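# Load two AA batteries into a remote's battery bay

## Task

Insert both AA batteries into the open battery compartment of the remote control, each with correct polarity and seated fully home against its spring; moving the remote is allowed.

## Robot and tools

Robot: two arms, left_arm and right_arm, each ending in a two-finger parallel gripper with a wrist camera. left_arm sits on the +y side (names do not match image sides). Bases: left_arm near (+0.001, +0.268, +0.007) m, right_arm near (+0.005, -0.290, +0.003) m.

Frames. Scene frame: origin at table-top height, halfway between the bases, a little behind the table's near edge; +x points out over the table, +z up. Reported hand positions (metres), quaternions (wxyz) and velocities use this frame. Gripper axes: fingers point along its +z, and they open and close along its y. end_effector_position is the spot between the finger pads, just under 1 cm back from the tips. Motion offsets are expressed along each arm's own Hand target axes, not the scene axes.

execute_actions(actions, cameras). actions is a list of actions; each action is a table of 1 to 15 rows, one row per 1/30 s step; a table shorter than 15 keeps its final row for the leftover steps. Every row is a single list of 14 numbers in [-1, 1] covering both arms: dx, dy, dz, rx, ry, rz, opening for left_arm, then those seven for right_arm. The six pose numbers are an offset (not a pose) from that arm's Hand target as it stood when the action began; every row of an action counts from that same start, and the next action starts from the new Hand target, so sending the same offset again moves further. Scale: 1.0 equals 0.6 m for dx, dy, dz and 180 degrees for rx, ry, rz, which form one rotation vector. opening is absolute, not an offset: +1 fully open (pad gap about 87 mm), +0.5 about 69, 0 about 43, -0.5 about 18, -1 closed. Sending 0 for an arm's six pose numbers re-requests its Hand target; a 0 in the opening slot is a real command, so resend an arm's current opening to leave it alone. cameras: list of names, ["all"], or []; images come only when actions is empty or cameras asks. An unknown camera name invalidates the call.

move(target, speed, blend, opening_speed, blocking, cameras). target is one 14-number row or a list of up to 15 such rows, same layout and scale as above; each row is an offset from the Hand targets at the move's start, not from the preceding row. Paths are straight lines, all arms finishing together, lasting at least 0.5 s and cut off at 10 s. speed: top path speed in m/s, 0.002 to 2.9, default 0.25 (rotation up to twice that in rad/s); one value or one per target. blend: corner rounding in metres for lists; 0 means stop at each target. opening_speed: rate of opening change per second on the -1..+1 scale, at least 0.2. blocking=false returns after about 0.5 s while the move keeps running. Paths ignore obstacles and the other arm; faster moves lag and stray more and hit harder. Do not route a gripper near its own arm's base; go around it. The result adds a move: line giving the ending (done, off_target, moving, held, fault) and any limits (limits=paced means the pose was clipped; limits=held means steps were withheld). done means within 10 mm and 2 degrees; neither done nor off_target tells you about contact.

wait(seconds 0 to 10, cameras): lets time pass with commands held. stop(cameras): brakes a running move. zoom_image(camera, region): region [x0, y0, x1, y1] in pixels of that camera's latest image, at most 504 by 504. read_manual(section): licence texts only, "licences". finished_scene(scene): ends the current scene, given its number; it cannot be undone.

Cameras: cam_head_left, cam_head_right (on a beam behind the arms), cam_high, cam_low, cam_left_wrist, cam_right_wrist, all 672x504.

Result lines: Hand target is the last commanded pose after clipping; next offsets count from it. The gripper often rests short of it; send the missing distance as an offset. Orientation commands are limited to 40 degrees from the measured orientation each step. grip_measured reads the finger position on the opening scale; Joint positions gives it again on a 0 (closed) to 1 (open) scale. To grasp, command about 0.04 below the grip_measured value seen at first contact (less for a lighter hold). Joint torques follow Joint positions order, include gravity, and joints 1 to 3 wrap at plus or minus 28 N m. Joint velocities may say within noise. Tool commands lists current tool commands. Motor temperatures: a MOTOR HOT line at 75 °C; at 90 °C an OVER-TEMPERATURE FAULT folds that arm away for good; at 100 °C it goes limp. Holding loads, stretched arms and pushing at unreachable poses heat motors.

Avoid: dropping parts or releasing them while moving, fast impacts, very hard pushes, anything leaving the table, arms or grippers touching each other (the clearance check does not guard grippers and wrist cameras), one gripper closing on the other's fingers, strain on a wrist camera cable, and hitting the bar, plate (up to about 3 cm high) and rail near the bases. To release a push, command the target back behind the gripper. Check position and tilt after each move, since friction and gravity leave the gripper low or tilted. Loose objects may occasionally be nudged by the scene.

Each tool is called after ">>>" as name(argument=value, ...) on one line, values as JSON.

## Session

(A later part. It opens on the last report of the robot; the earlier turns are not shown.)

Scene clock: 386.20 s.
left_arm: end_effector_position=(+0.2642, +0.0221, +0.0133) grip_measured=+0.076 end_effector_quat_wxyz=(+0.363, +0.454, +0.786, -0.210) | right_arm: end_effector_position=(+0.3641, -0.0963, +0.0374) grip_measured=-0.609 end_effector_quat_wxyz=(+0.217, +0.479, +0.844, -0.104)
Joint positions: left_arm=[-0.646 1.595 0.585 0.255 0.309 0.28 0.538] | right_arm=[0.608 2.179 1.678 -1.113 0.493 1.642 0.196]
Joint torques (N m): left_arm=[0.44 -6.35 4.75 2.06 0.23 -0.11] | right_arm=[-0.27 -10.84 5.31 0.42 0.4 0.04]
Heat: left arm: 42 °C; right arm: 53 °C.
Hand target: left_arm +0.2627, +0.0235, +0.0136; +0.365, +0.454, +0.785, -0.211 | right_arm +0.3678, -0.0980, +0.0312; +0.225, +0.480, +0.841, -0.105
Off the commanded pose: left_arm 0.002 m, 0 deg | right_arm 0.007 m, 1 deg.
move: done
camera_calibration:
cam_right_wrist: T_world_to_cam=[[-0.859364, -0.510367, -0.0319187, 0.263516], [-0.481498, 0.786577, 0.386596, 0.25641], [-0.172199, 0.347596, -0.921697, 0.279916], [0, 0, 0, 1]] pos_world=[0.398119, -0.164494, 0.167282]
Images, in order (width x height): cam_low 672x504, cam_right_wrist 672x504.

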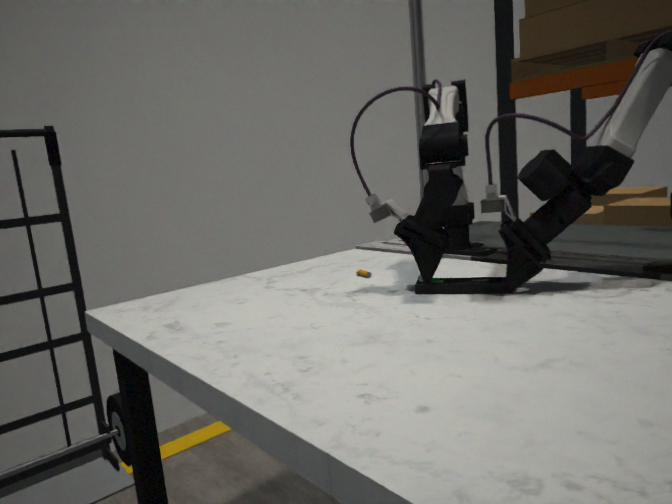

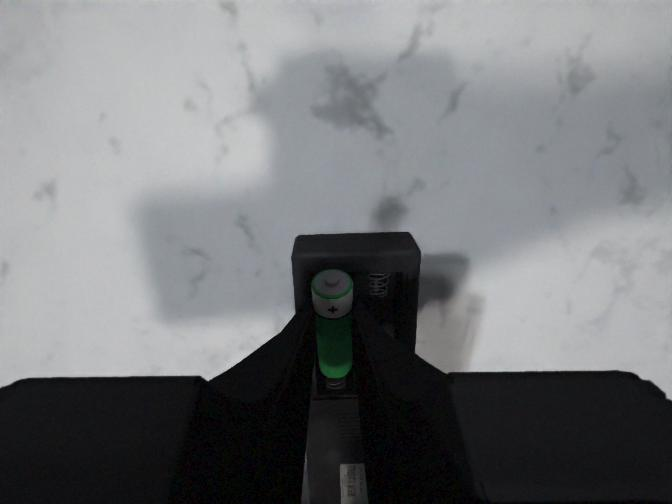

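>>> move(target=[0,0,0,0,0,0,0.0,0.0483,-0.001,-0.0163,0,0.03,0,-0.85], speed=0.1, cameras=["cam_right_wrist","cam_low"])

>>> zoom_image(camera="cam_low", region=[390, 235, 520, 305])

>>> zoom_image(camera="cam_right_wrist", region=[230, 210, 430, 410])

Scene clock: 388.53 s.
left_arm: end_effector_position=(+0.2642, +0.0221, +0.0133) grip_measured=+0.076 end_effector_quat_wxyz=(+0.363, +0.454, +0.786, -0.210) | right_arm: end_effector_position=(+0.3611, -0.0908, +0.0369) grip_measured=-0.609 end_effector_quat_wxyz=(+0.213, +0.484, +0.843, -0.099)
Joint positions: left_arm=[-0.646 1.595 0.585 0.255 0.309 0.28 0.538] | right_arm=[0.618 2.179 1.678 -1.115 0.48 1.662 0.196]
Joint torques (N m): left_arm=[0.44 -6.34 4.78 2.06 0.23 -0.1] | right_arm=[1.33 -10.36 5.48 0.36 -0.32 0.13]
Heat: left arm: 42 °C; right arm: 53 °C.
Hand target: left_arm +0.2627, +0.0235, +0.0136; +0.365, +0.454, +0.785, -0.211 | right_arm +0.3520, -0.0725, +0.0258; +0.185, +0.485, +0.851, -0.083
Off the commanded pose: left_arm 0.002 m, 0 deg | right_arm 0.023 m, 4 deg.
move: off_target (right_arm)
camera_calibration:
cam_right_wrist: T_world_to_cam=[[-0.863166, -0.503517, -0.0376117, 0.265941], [-0.475034, 0.784571, 0.398486, 0.247844], [-0.171136, 0.361827, -0.916403, 0.277748], [0, 0, 0, 1]] pos_world=[0.394818, -0.161042, 0.165769]
Images, in order (width x height): cam_low 672x504, cam_right_wrist 672x504.

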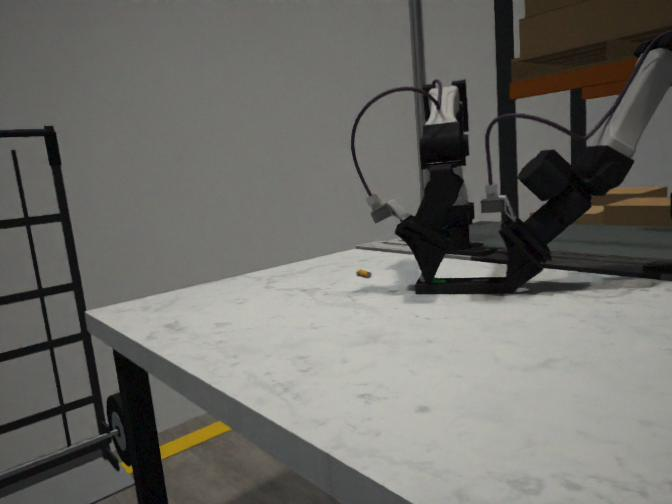

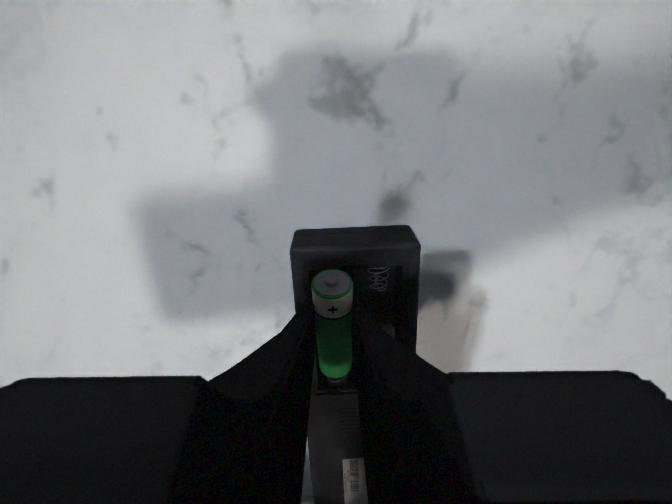

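Scaled by 3.877 from the camera's 672x504 image, which has a finer 960x720 frame.

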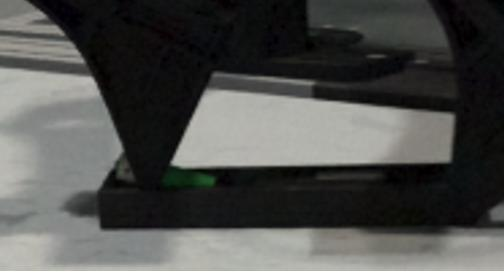

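Scaled by 2.520 from the camera's 672x504 image, which has a finer 960x720 frame.

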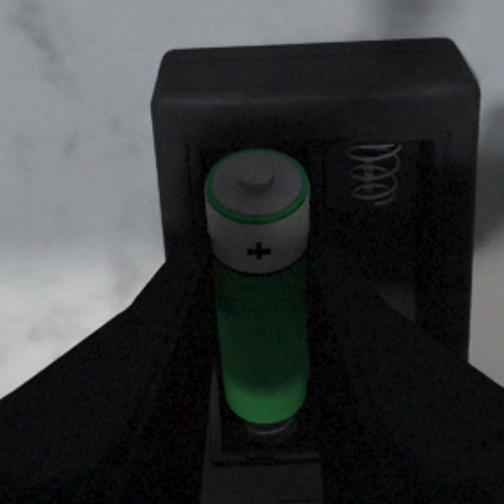

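>>> move(target=[0,0,0,0,0,0,0.0,0.048,-0.002,-0.012,0,0.025,0,-0.9], speed=0.1, cameras=["cam_right_wrist","cam_low"])

>>> zoom_image(camera="cam_low", region=[390, 235, 520, 305])

>>> zoom_image(camera="cam_right_wrist", region=[230, 210, 430, 410])

Scene clock: 390.43 s.
left_arm: end_effector_position=(+0.2640, +0.0223, +0.0131) grip_measured=+0.076 end_effector_quat_wxyz=(+0.362, +0.454, +0.787, -0.209) | right_arm: end_effector_position=(+0.3571, -0.0853, +0.0367) grip_measured=-0.609 end_effector_quat_wxyz=(+0.212, +0.492, +0.839, -0.097)
Joint positions: left_arm=[-0.646 1.595 0.585 0.253 0.309 0.28 0.538] | right_arm=[0.633 2.179 1.678 -1.124 0.475 1.697 0.196]
Joint torques (N m): left_arm=[0.46 -6.34 4.78 2.08 0.24 -0.11] | right_arm=[2.91 -10.14 5.44 0.39 -0.99 0.18]
Heat: left arm: 42 °C; right arm: 54 °C.
Hand target: left_arm +0.2627, +0.0234, +0.0137; +0.365, +0.454, +0.785, -0.212 | right_arm +0.3359, -0.0480, +0.0210; +0.151, +0.488, +0.858, -0.064
Off the commanded pose: left_arm 0.002 m, 0 deg | right_arm 0.046 m, 8 deg.
move: off_target (right_arm)
camera_calibration:
cam_right_wrist: T_world_to_cam=[[-0.871287, -0.488716, -0.0448949, 0.269613], [-0.463458, 0.789248, 0.402858, 0.237828], [-0.16145, 0.371811, -0.914161, 0.272232], [0, 0, 0, 1]] pos_world=[0.389086, -0.15716, 0.165158]
Images, in order (width x height): cam_low 672x504, cam_right_wrist 672x504.

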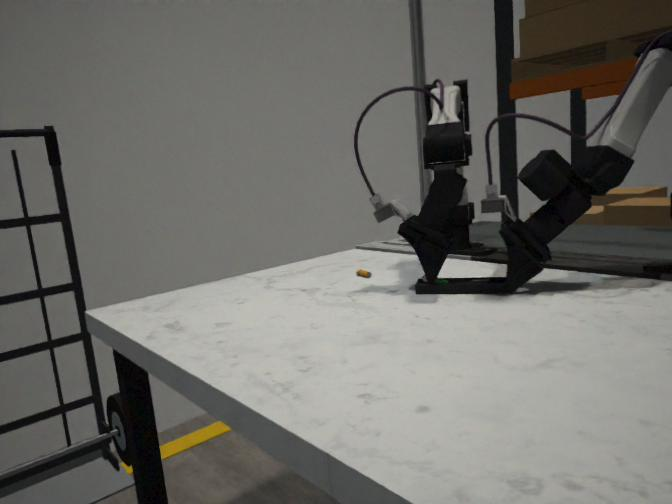

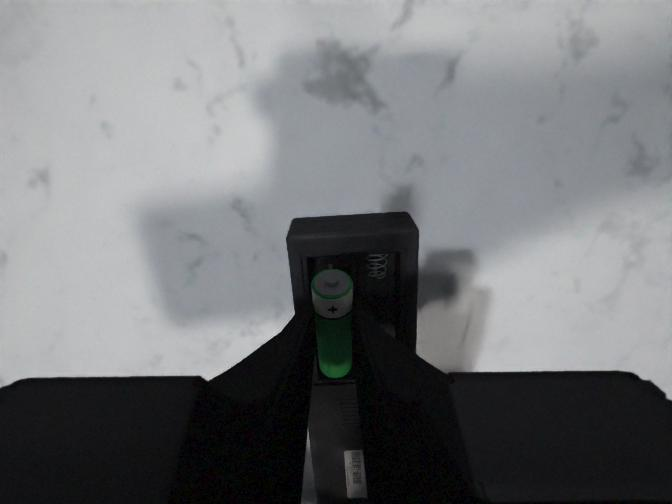

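Scaled by 3.877 from the camera's 672x504 image, which has a finer 960x720 frame.

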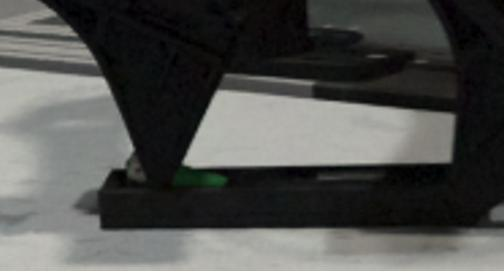

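Scaled by 2.520 from the camera's 672x504 image, which has a finer 960x720 frame.

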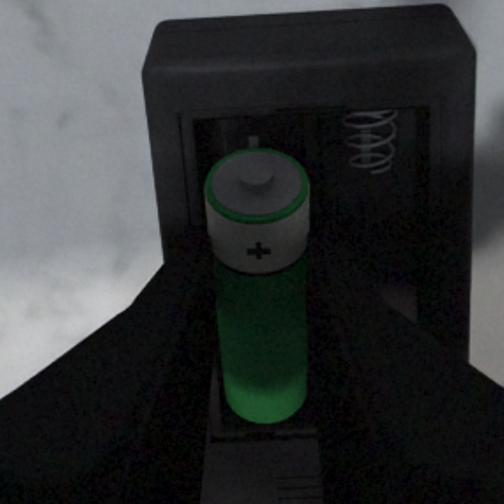

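>>> move(target=[0,0,0,0,0,0,0.0,0.012,0,0.032,0,0.0,0,-0.9], speed=0.1, cameras=["cam_right_wrist","cam_low"])

>>> zoom_image(camera="cam_low", region=[390, 235, 520, 305])

>>> zoom_image(camera="cam_right_wrist", region=[230, 210, 430, 410])

Scene clock: 392.37 s.
left_arm: end_effector_position=(+0.2640, +0.0223, +0.0131) grip_measured=+0.076 end_effector_quat_wxyz=(+0.362, +0.454, +0.787, -0.209) | right_arm: end_effector_position=(+0.3565, -0.0852, +0.0348) grip_measured=-0.609 end_effector_quat_wxyz=(+0.215, +0.491, +0.838, -0.098)
Joint positions: left_arm=[-0.646 1.595 0.585 0.253 0.309 0.28 0.538] | right_arm=[0.637 2.179 1.669 -1.116 0.482 1.701 0.196]
Joint torques (N m): left_arm=[0.44 -6.35 4.79 2.08 0.24 -0.11] | right_arm=[2.88 -7.65 2.5 0.81 -1.04 0.2]
Heat: left arm: 42 °C; right arm: 54 °C.
Hand target: left_arm +0.2627, +0.0234, +0.0137; +0.365, +0.454, +0.785, -0.212 | right_arm +0.3363, -0.0470, +0.0005; +0.151, +0.487, +0.858, -0.064
Off the commanded pose: left_arm 0.002 m, 0 deg | right_arm 0.055 m, 9 deg.
move: off_target (right_arm)
camera_calibration:
cam_right_wrist: T_world_to_cam=[[-0.870849, -0.489359, -0.0463692, 0.2689], [-0.465638, 0.791038, 0.396787, 0.239427], [-0.157491, 0.367132, -0.916739, 0.268661], [0, 0, 0, 1]] pos_world=[0.387969, -0.156442, 0.16376]
Images, in order (width x height): cam_low 672x504, cam_right_wrist 672x504.

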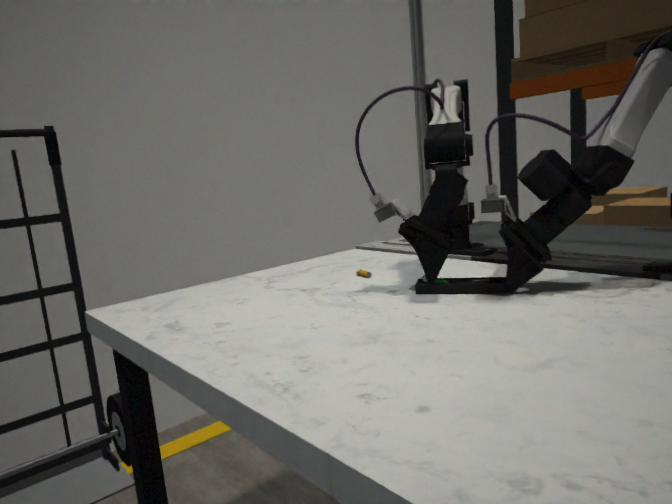

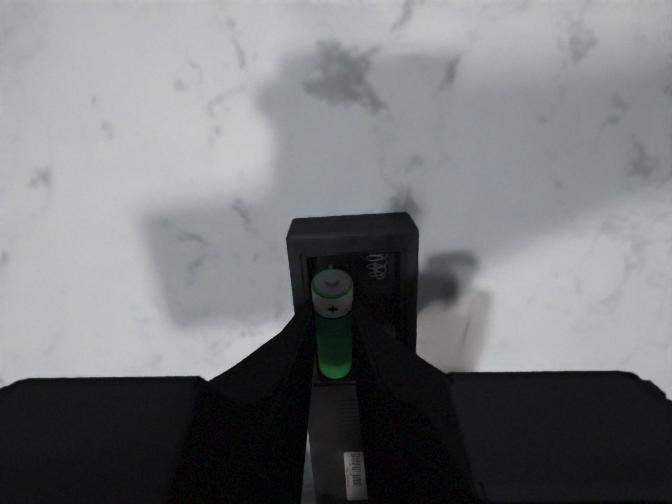

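Scaled by 3.877 from the camera's 672x504 image, which has a finer 960x720 frame.

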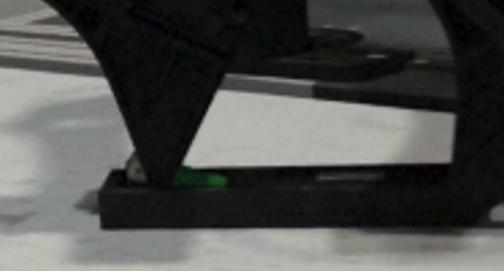

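Scaled by 2.520 from the camera's 672x504 image, which has a finer 960x720 frame.

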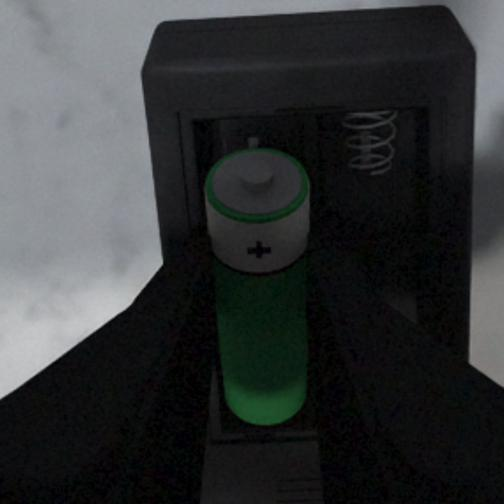

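>>> move(target=[0,0,0,0,0,0,0.0,-0.056,-0.0065,-0.0255,0,0.0,0,-0.9], speed=0.1, cameras=["cam_right_wrist","cam_low"])

>>> zoom_image(camera="cam_low", region=[390, 235, 520, 305])

>>> zoom_image(camera="cam_right_wrist", region=[230, 210, 430, 410])

Scene clock: 394.57 s.
left_arm: end_effector_position=(+0.2640, +0.0223, +0.0131) grip_measured=+0.076 end_effector_quat_wxyz=(+0.362, +0.454, +0.787, -0.209) | right_arm: end_effector_position=(+0.3585, -0.0880, +0.0359) grip_measured=-0.609 end_effector_quat_wxyz=(+0.195, +0.488, +0.846, -0.087)
Joint positions: left_arm=[-0.646 1.595 0.585 0.253 0.309 0.28 0.538] | right_arm=[0.608 2.167 1.661 -1.098 0.437 1.654 0.196]
Joint torques (N m): left_arm=[0.44 -6.34 4.79 2.08 0.24 -0.11] | right_arm=[0.35 -11.89 3.84 0.41 -0.67 0]
Heat: left arm: 42 °C; right arm: 54 °C.
Hand target: left_arm +0.2627, +0.0234, +0.0137; +0.365, +0.454, +0.785, -0.212 | right_arm +0.3460, -0.0724, +0.0258; +0.151, +0.487, +0.858, -0.063
Off the commanded pose: left_arm 0.002 m, 0 deg | right_arm 0.022 m, 6 deg.
move: off_target (right_arm)
camera_calibration:
cam_right_wrist: T_world_to_cam=[[-0.864996, -0.499929, -0.0430574, 0.266204], [-0.46598, 0.76849, 0.438505, 0.238789], [-0.186132, 0.399368, -0.897697, 0.283372], [0, 0, 0, 1]] pos_world=[0.394281, -0.163594, 0.161134]
Images, in order (width x height): cam_low 672x504, cam_right_wrist 672x504.

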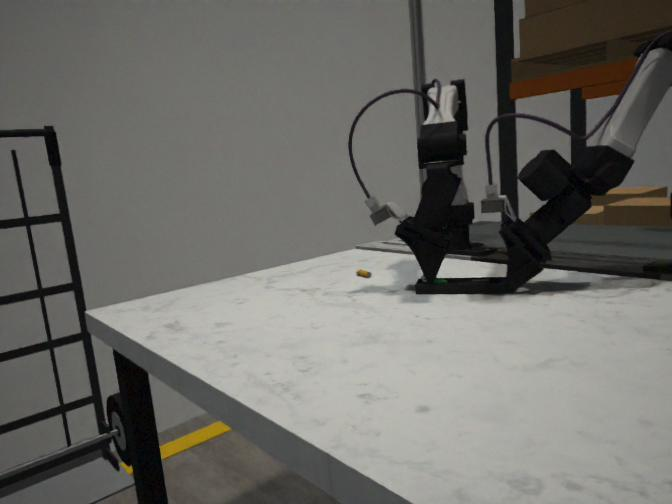

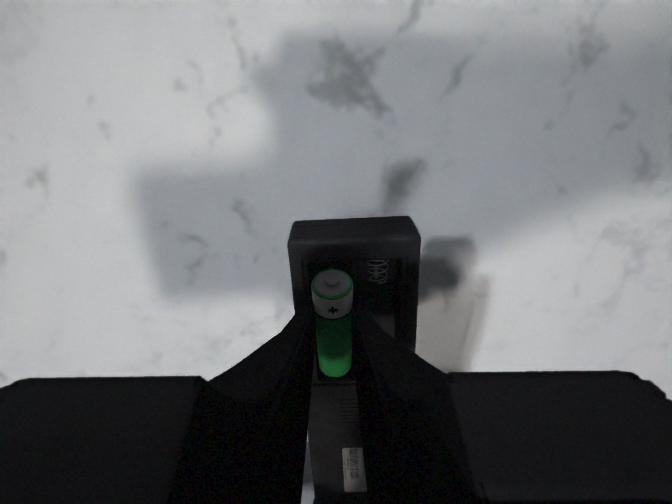

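Scaled by 3.877 from the camera's 672x504 image, which has a finer 960x720 frame.

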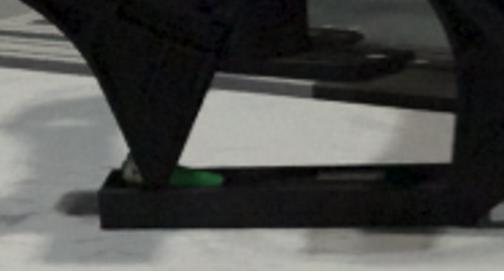

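Scaled by 2.520 from the camera's 672x504 image, which has a finer 960x720 frame.

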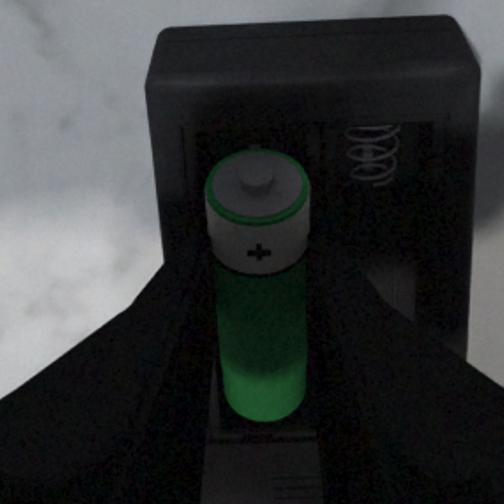

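>>> move(target=[0,0,0,0,0,0,0.0,-0.033,0.003,-0.0058,0,0.0,0,-0.4], speed=0.04, cameras=["cam_right_wrist","cam_low"])

>>> zoom_image(camera="cam_low", region=[390, 235, 520, 305])

>>> zoom_image(camera="cam_right_wrist", region=[230, 210, 430, 410])

Scene clock: 396.67 s.
left_arm: end_effector_position=(+0.2644, +0.0227, +0.0130) grip_measured=+0.076 end_effector_quat_wxyz=(+0.362, +0.453, +0.787, -0.209) | right_arm: end_effector_position=(+0.3568, -0.0916, +0.0360) grip_measured=-0.400 end_effector_quat_wxyz=(+0.163, +0.486, +0.855, -0.078)
Joint positions: left_arm=[-0.646 1.595 0.585 0.253 0.307 0.28 0.538] | right_arm=[0.575 2.161 1.661 -1.101 0.372 1.606 0.3]
Joint torques (N m): left_arm=[0.39 -6.35 4.78 2.08 0.26 -0.1] | right_arm=[-0.59 -12.41 5.56 0.34 -0.14 -0.04]
Heat: left arm: 42 °C; right arm: 54 °C.
Hand target: left_arm +0.2627, +0.0234, +0.0137; +0.365, +0.454, +0.785, -0.211 | right_arm +0.3563, -0.0868, +0.0355; +0.151, +0.487, +0.858, -0.063
Off the commanded pose: left_arm 0.002 m, 1 deg | right_arm 0.005 m, 2 deg.
move: done
camera_calibration:
cam_right_wrist: T_world_to_cam=[[-0.861221, -0.507727, -0.0226243, 0.260185], [-0.450631, 0.742275, 0.495944, 0.230715], [-0.23501, 0.437312, -0.86806, 0.3044], [0, 0, 0, 1]] pos_world=[0.399581, -0.172269, 0.155702]
Images, in order (width x height): cam_low 672x504, cam_right_wrist 672x504.

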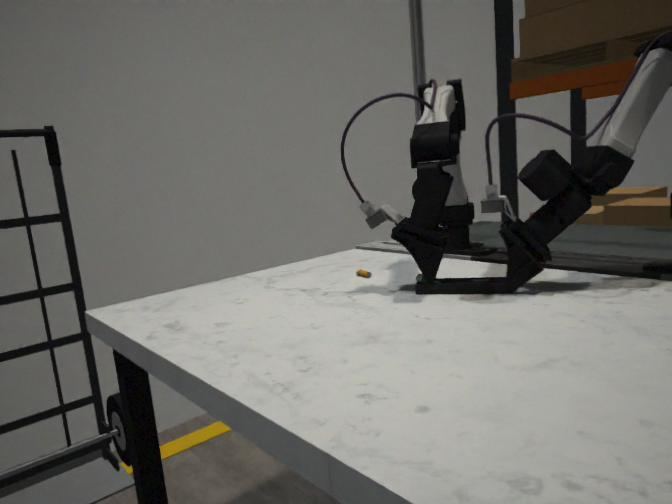

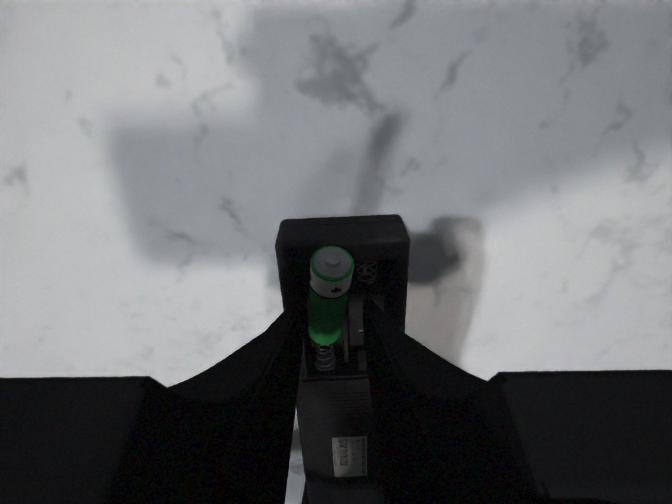

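Scaled by 3.877 from the camera's 672x504 image, which has a finer 960x720 frame.

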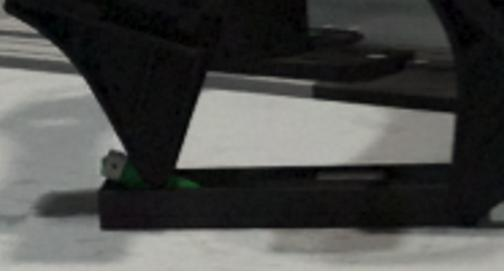

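Scaled by 2.520 from the camera's 672x504 image, which has a finer 960x720 frame.

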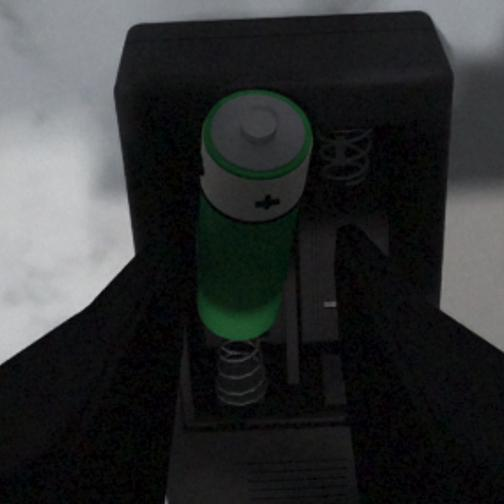

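>>> move(target=[[0,0,0,0,0,0,0.0,-0.015,0.002,-0.05,0,0.0,0,-0.3],[0,0,0,0,0,0,0.0,-0.031,0.002,-0.0425,0,0.0,0,-0.3],[0,0,0,0,0,0,0.0,-0.0183,0.002,-0.003,0,0.0,0,-0.3]], speed=0.06, blend=0.005, cameras=["cam_right_wrist","cam_low"])

>>> zoom_image(camera="cam_low", region=[390, 235, 520, 305])

>>> zoom_image(camera="cam_right_wrist", region=[230, 190, 430, 390])

Scene clock: 404.50 s.
left_arm: end_effector_position=(+0.2645, +0.0227, +0.0131) grip_measured=+0.076 end_effector_quat_wxyz=(+0.363, +0.453, +0.787, -0.209) | right_arm: end_effector_position=(+0.3615, -0.0966, +0.0400) grip_measured=-0.300 end_effector_quat_wxyz=(+0.155, +0.486, +0.857, -0.074)
Joint positions: left_arm=[-0.645 1.595 0.585 0.254 0.307 0.28 0.538] | right_arm=[0.55 2.16 1.678 -1.111 0.353 1.579 0.35]
Joint torques (N m): left_arm=[0.38 -6.34 4.79 2.08 0.26 -0.1] | right_arm=[-0.44 -12.64 5.38 0.4 0.05 -0.02]
Heat: left arm: 42 °C; right arm: 54 °C.
Hand target: left_arm +0.2626, +0.0234, +0.0136; +0.365, +0.454, +0.785, -0.212 | right_arm +0.3624, -0.0947, +0.0408; +0.151, +0.488, +0.858, -0.063
Off the commanded pose: left_arm 0.002 m, 1 deg | right_arm 0.002 m, 1 deg.
move: done
camera_calibration:
cam_right_wrist: T_world_to_cam=[[-0.860872, -0.508382, -0.0211268, 0.261463], [-0.445897, 0.733761, 0.512612, 0.231319], [-0.245101, 0.450714, -0.858361, 0.315762], [0, 0, 0, 1]] pos_world=[0.405624, -0.179128, 0.157984]
Images, in order (width x height): cam_low 672x504, cam_right_wrist 672x504.

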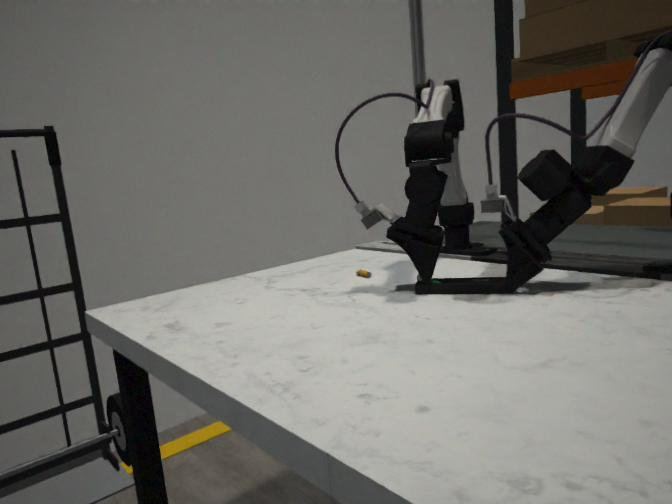

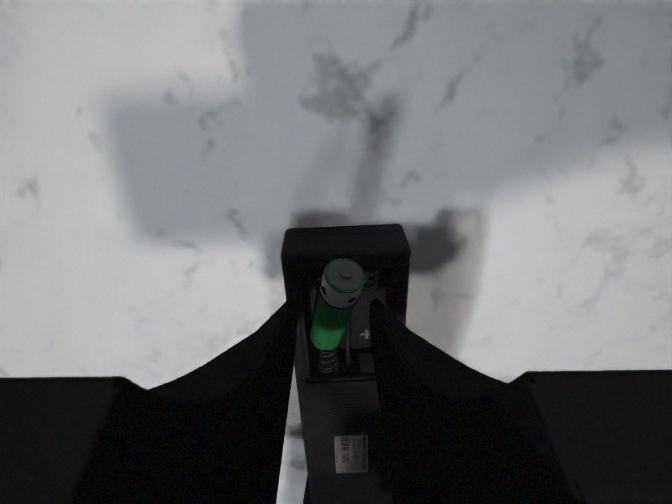

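Scaled by 3.877 from the camera's 672x504 image, which has a finer 960x720 frame.

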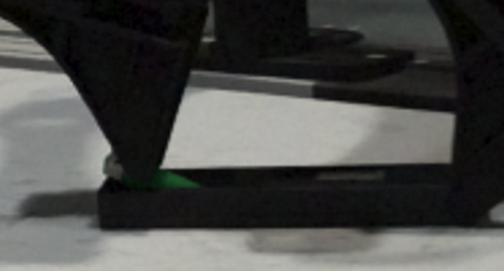

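Scaled by 2.520 from the camera's 672x504 image, which has a finer 960x720 frame.

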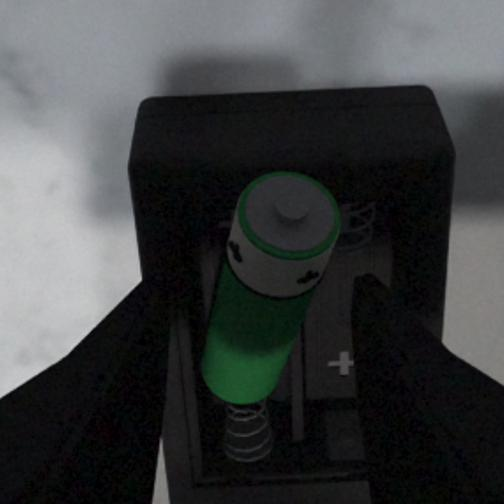

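>>> move(target=[0,0,0,0,0,0,0.0,0,0,0,0,0.0,0,-0.75], opening_speed=0.4, cameras=["cam_right_wrist","cam_low"])

>>> zoom_image(camera="cam_low", region=[390, 235, 520, 305])

>>> zoom_image(camera="cam_right_wrist", region=[230, 190, 430, 390])

Scene clock: 406.73 s.
left_arm: end_effector_position=(+0.2646, +0.0226, +0.0132) grip_measured=+0.076 end_effector_quat_wxyz=(+0.363, +0.453, +0.787, -0.209) | right_arm: end_effector_position=(+0.3620, -0.0955, +0.0400) grip_measured=-0.648 end_effector_quat_wxyz=(+0.154, +0.486, +0.857, -0.072)
Joint positions: left_arm=[-0.645 1.595 0.585 0.254 0.307 0.28 0.538] | right_arm=[0.55 2.16 1.678 -1.106 0.35 1.578 0.176]
Joint torques (N m): left_arm=[0.36 -6.35 4.79 2.07 0.25 -0.1] | right_arm=[-0.47 -12.68 5.29 0.32 0.08 0.05]
Heat: left arm: 42 °C; right arm: 54 °C.
Hand target: left_arm +0.2627, +0.0234, +0.0137; +0.365, +0.454, +0.785, -0.211 | right_arm +0.3623, -0.0948, +0.0408; +0.151, +0.488, +0.858, -0.063
Off the commanded pose: left_arm 0.002 m, 1 deg | right_arm 0.001 m, 1 deg.
move: done
camera_calibration:
cam_right_wrist: T_world_to_cam=[[-0.860588, -0.508681, -0.0251464, 0.262503], [-0.447135, 0.730981, 0.515497, 0.230902], [-0.243842, 0.454874, -0.856522, 0.315234], [0, 0, 0, 1]] pos_world=[0.406018, -0.178647, 0.157576]
Images, in order (width x height): cam_low 672x504, cam_right_wrist 672x504.

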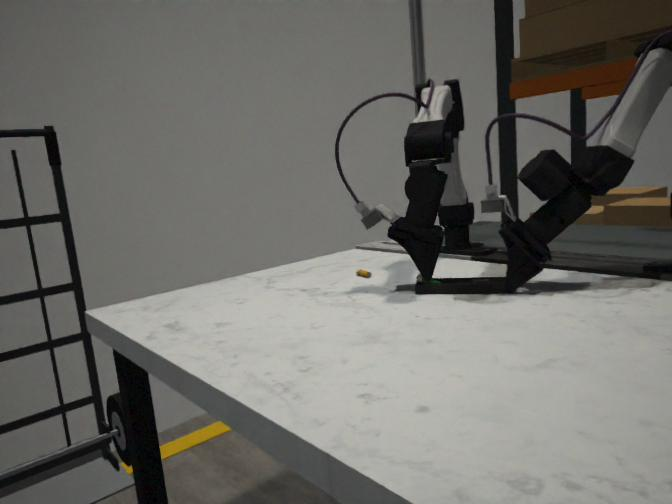

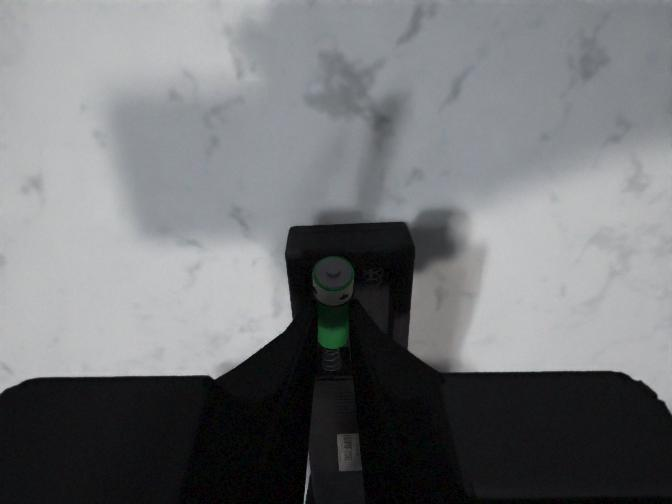

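Scaled by 3.877 from the camera's 672x504 image, which has a finer 960x720 frame.

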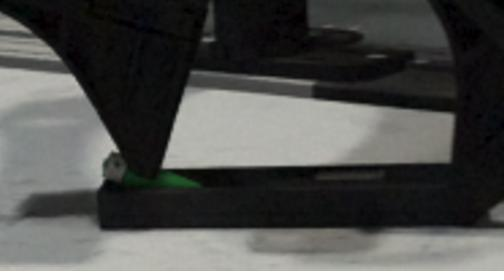

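Scaled by 2.520 from the camera's 672x504 image, which has a finer 960x720 frame.

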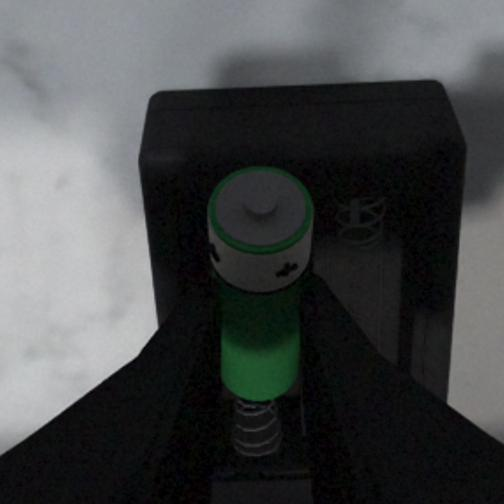

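>>> move(target=[0,0,0,0,0,0,0.0,0.054,-0.002,0.003,0,0.02,0,-0.95], speed=0.1, cameras=["cam_right_wrist","cam_low"])

>>> zoom_image(camera="cam_low", region=[390, 235, 520, 305])

>>> zoom_image(camera="cam_right_wrist", region=[230, 190, 430, 390])

Scene clock: 408.47 s.
left_arm: end_effector_position=(+0.2646, +0.0226, +0.0132) grip_measured=+0.076 end_effector_quat_wxyz=(+0.363, +0.453, +0.787, -0.209) | right_arm: end_effector_position=(+0.3577, -0.0874, +0.0376) grip_measured=-0.659 end_effector_quat_wxyz=(+0.150, +0.490, +0.856, -0.066)
Joint positions: left_arm=[-0.645 1.595 0.585 0.254 0.307 0.28 0.538] | right_arm=[0.567 2.16 1.669 -1.098 0.337 1.604 0.17]
Joint torques (N m): left_arm=[0.38 -6.34 4.79 2.07 0.25 -0.1] | right_arm=[1.77 -11.44 3.95 0.5 -0.39 0.24]
Heat: left arm: 42 °C; right arm: 54 °C.
Hand target: left_arm +0.2627, +0.0234, +0.0137; +0.365, +0.454, +0.785, -0.211 | right_arm +0.3461, -0.0693, +0.0287; +0.124, +0.489, +0.862, -0.048
Off the commanded pose: left_arm 0.002 m, 1 deg | right_arm 0.023 m, 4 deg.
move: off_target (right_arm)
camera_calibration:
cam_right_wrist: T_world_to_cam=[[-0.864161, -0.502188, -0.0321527, 0.264983], [-0.441806, 0.726564, 0.526224, 0.221645], [-0.240902, 0.468948, -0.849738, 0.308413], [0, 0, 0, 1]] pos_world=[0.401209, -0.172597, 0.153955]
Images, in order (width x height): cam_low 672x504, cam_right_wrist 672x504.

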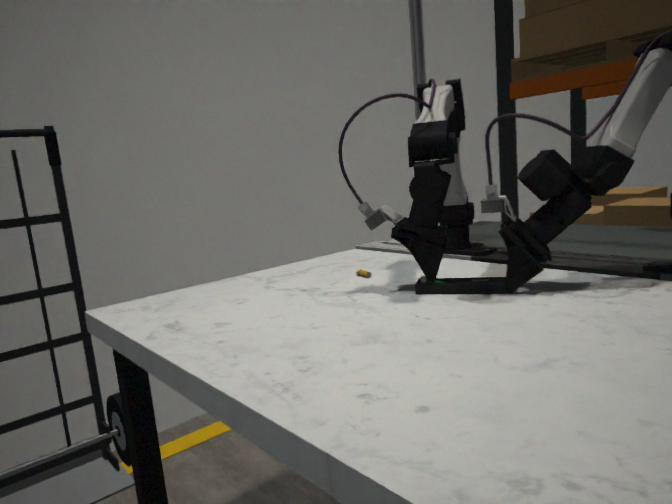

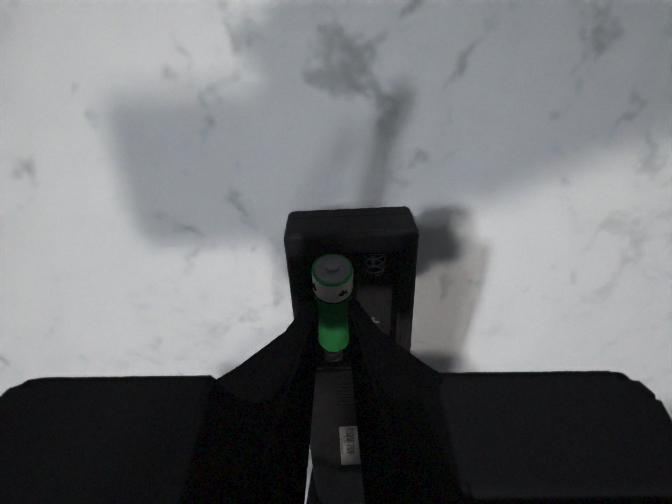

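Scaled by 3.877 from the camera's 672x504 image, which has a finer 960x720 frame.

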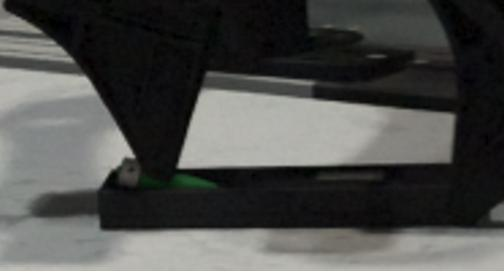

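Scaled by 2.520 from the camera's 672x504 image, which has a finer 960x720 frame.

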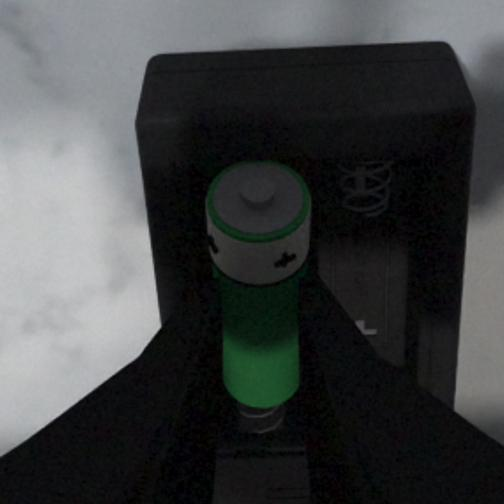

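>>> move(target=[0,0,0,0,0,0,0.0,0.054,-0.002,0.003,0,0.03,0,-0.95], speed=0.1, cameras=["cam_right_wrist","cam_low"])

>>> zoom_image(camera="cam_low", region=[390, 235, 520, 305])

>>> zoom_image(camera="cam_right_wrist", region=[230, 190, 430, 390])

Scene clock: 410.40 s.
left_arm: end_effector_position=(+0.2644, +0.0228, +0.0130) grip_measured=+0.076 end_effector_quat_wxyz=(+0.362, +0.453, +0.787, -0.209) | right_arm: end_effector_position=(+0.3422, -0.0614, +0.0336) grip_measured=-0.950 end_effector_quat_wxyz=(+0.124, +0.490, +0.862, -0.042)
Joint positions: left_arm=[-0.645 1.595 0.585 0.253 0.307 0.28 0.538] | right_arm=[0.61 2.153 1.643 -1.072 0.268 1.641 0.025]
Joint torques (N m): left_arm=[0.38 -6.32 4.79 2.08 0.25 -0.1] | right_arm=[0.91 -9.7 3.9 0.53 -0.62 0.15]
Heat: left arm: 42 °C; right arm: 54 °C.
Hand target: left_arm +0.2627, +0.0234, +0.0136; +0.365, +0.454, +0.785, -0.211 | right_arm +0.3295, -0.0434, +0.0183; +0.083, +0.491, +0.867, -0.025
Off the commanded pose: left_arm 0.002 m, 1 deg | right_arm 0.027 m, 5 deg.
move: off_target (right_arm)
camera_calibration:
cam_right_wrist: T_world_to_cam=[[-0.860214, -0.507739, -0.0472508, 0.263265], [-0.436168, 0.684611, 0.584008, 0.191569], [-0.264175, 0.522982, -0.810371, 0.298987], [0, 0, 0, 1]] pos_world=[0.389005, -0.153846, 0.142852]
Images, in order (width x height): cam_low 672x504, cam_right_wrist 672x504.

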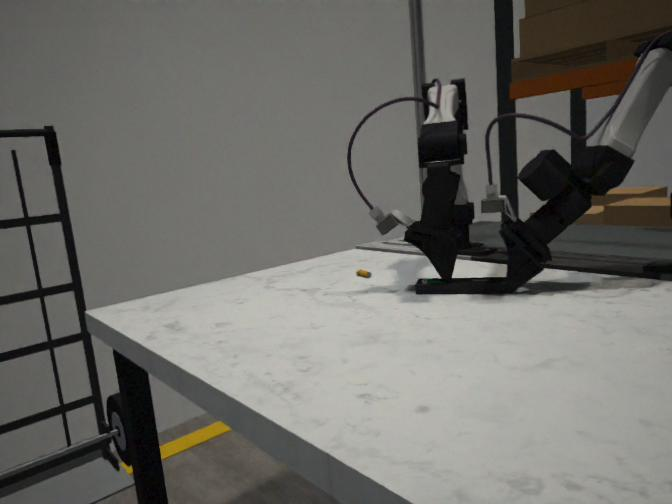

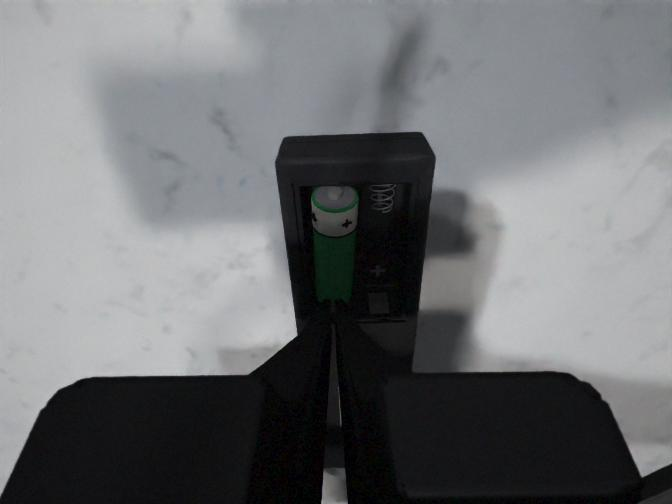

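Scaled by 3.877 from the camera's 672x504 image, which has a finer 960x720 frame.

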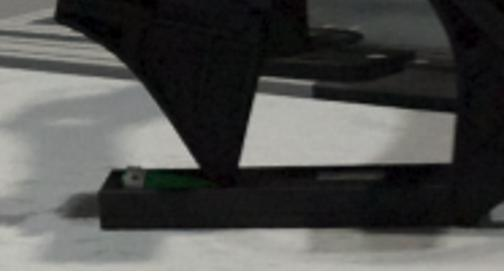

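Scaled by 2.520 from the camera's 672x504 image, which has a finer 960x720 frame.

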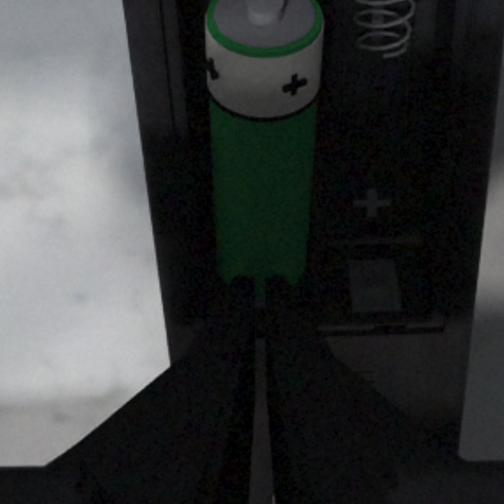

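>>> move(target=[0,0,0,0,0,0,0.0,-0.055,0,-0.13,0,0,0,-1], speed=0.1, cameras=["cam_right_wrist","cam_low"])

>>> zoom_image(camera="cam_low", region=[390, 235, 520, 305])

>>> zoom_image(camera="cam_right_wrist", region=[230, 130, 430, 330])

Scene clock: 413.20 s.
left_arm: end_effector_position=(+0.2644, +0.0227, +0.0131) grip_measured=+0.076 end_effector_quat_wxyz=(+0.362, +0.453, +0.787, -0.209) | right_arm: end_effector_position=(+0.3297, -0.0672, +0.0804) grip_measured=-1.000 end_effector_quat_wxyz=(+0.078, +0.487, +0.868, -0.056)
Joint positions: left_arm=[-0.645 1.595 0.585 0.253 0.308 0.28 0.538] | right_arm=[0.586 2.139 1.81 -1.314 0.198 1.613 0]
Joint torques (N m): left_arm=[0.38 -6.32 4.79 2.08 0.25 -0.1] | right_arm=[-0.53 -14.68 9.74 0.08 -0.02 0.01]
Heat: left arm: 42 °C; right arm: 54 °C.
Hand target: left_arm +0.2627, +0.0234, +0.0136; +0.365, +0.454, +0.785, -0.212 | right_arm +0.3367, -0.0616, +0.1006; +0.083, +0.491, +0.867, -0.025
Off the commanded pose: left_arm 0.002 m, 1 deg | right_arm 0.022 m, 4 deg.
move: off_target (right_arm)
camera_calibration:
cam_right_wrist: T_world_to_cam=[[-0.859633, -0.510334, 0.0242825, 0.245627], [-0.380269, 0.67084, 0.636686, 0.139059], [-0.341212, 0.538083, -0.770741, 0.359951], [0, 0, 0, 1]] pos_world=[0.386848, -0.161618, 0.182928]
Images, in order (width x height): cam_low 672x504, cam_right_wrist 672x504.

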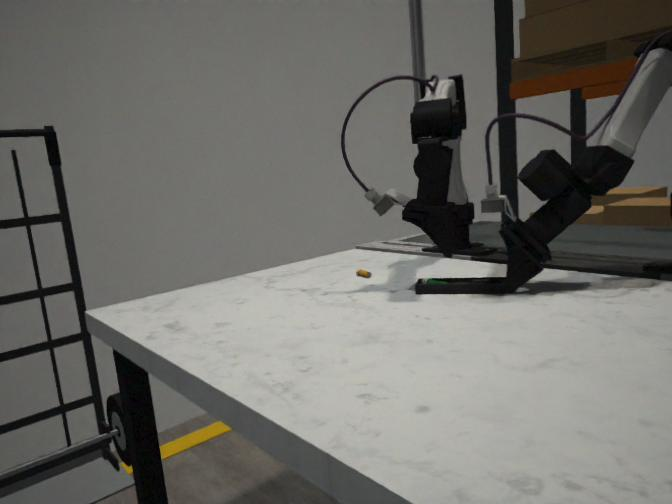

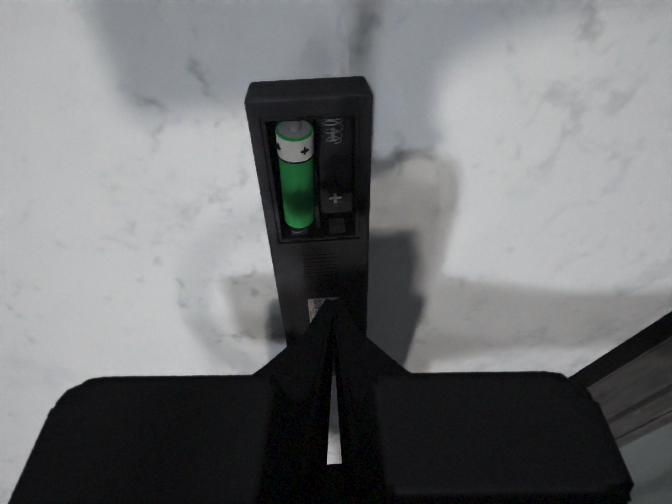

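Scaled by 3.877 from the camera's 672x504 image, which has a finer 960x720 frame.

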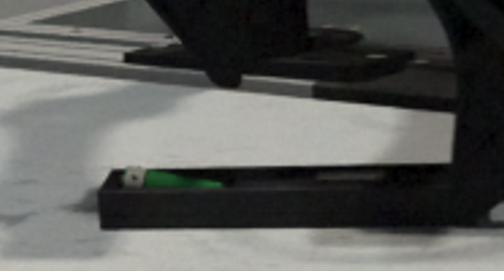

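Scaled by 2.520 from the camera's 672x504 image, which has a finer 960x720 frame.

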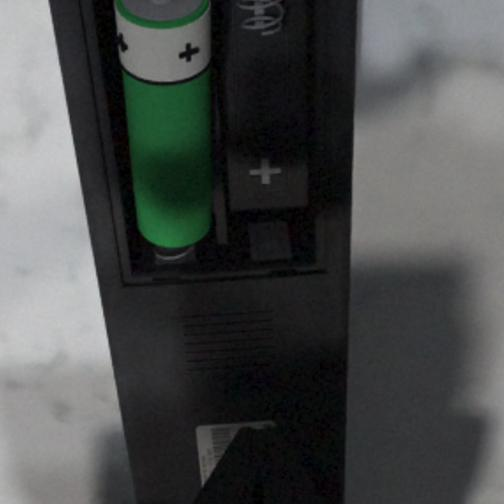

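>>> move(target=[[0,0,0,0,0,0,0.0,-0.08,0.0057,0.02,0,0.03,0,-1],[0,0,0,0,0,0,0.0,-0.0652,0.0057,0.0927,0,0.03,0,-1]], speed=0.1, cameras=["cam_right_wrist","cam_low"])

>>> zoom_image(camera="cam_low", region=[390, 235, 520, 305])

>>> zoom_image(camera="cam_right_wrist", region=[230, 190, 430, 390])

Scene clock: 417.03 s.
left_arm: end_effector_position=(+0.2644, +0.0227, +0.0131) grip_measured=+0.076 end_effector_quat_wxyz=(+0.362, +0.453, +0.787, -0.209) | right_arm: end_effector_position=(+0.3671, -0.1045, +0.0573) grip_measured=-1.000 end_effector_quat_wxyz=(+0.050, +0.494, +0.868, -0.008)
Joint positions: left_arm=[-0.645 1.595 0.585 0.253 0.308 0.28 0.538] | right_arm=[0.418 2.147 1.726 -1.145 0.104 1.452 0]
Joint torques (N m): left_arm=[0.36 -6.32 4.79 2.08 0.25 -0.1] | right_arm=[-0.05 -11.18 5.6 0.42 -0.1 0]
Motor temperatures (°C): left_arm=[27 42 34 42 28 30 33] | right_arm=[29 55 37 30 30 26 29]
Heat: left arm: 42 °C; right arm: 55 °C.
Hand target: left_arm +0.2627, +0.0234, +0.0136; +0.365, +0.454, +0.785, -0.212 | right_arm +0.3661, -0.1000, +0.0527; +0.043, +0.492, +0.870, -0.002
Off the commanded pose: left_arm 0.002 m, 1 deg | right_arm 0.007 m, 1 deg.
move: done
camera_calibration:
cam_right_wrist: T_world_to_cam=[[-0.86351, -0.503378, -0.0310099, 0.264697], [-0.374156, 0.598183, 0.70865, 0.179048], [-0.338169, 0.623529, -0.704879, 0.379038], [0, 0, 0, 1]] pos_world=[0.423739, -0.210202, 0.148502]
Images, in order (width x height): cam_low 672x504, cam_right_wrist 672x504.

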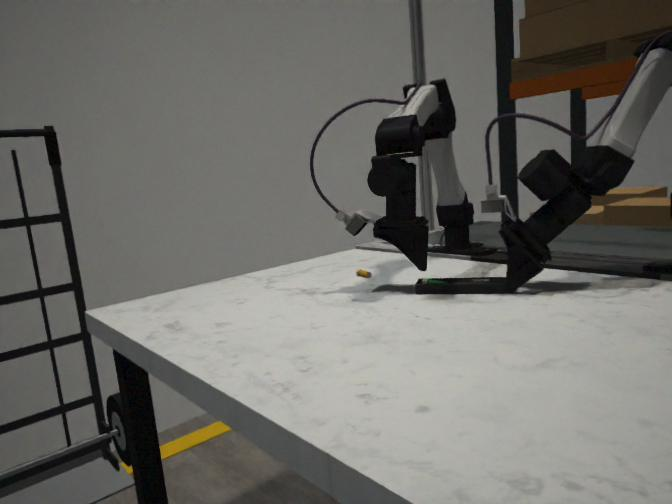

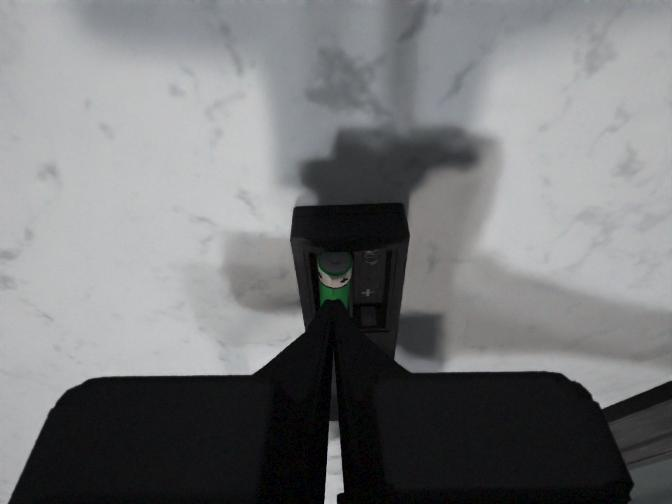

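Scaled by 3.877 from the camera's 672x504 image, which has a finer 960x720 frame.

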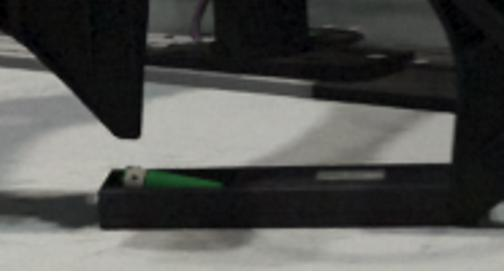

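Scaled by 2.520 from the camera's 672x504 image, which has a finer 960x720 frame.

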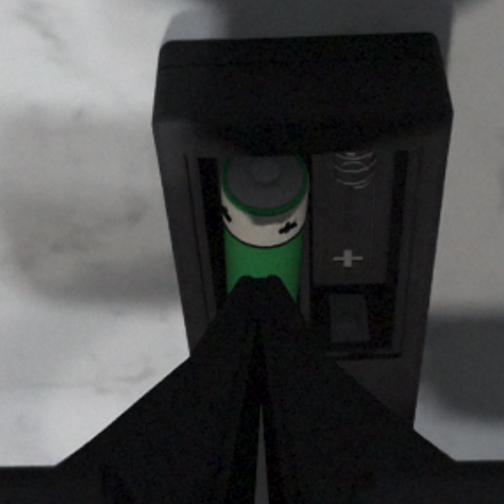

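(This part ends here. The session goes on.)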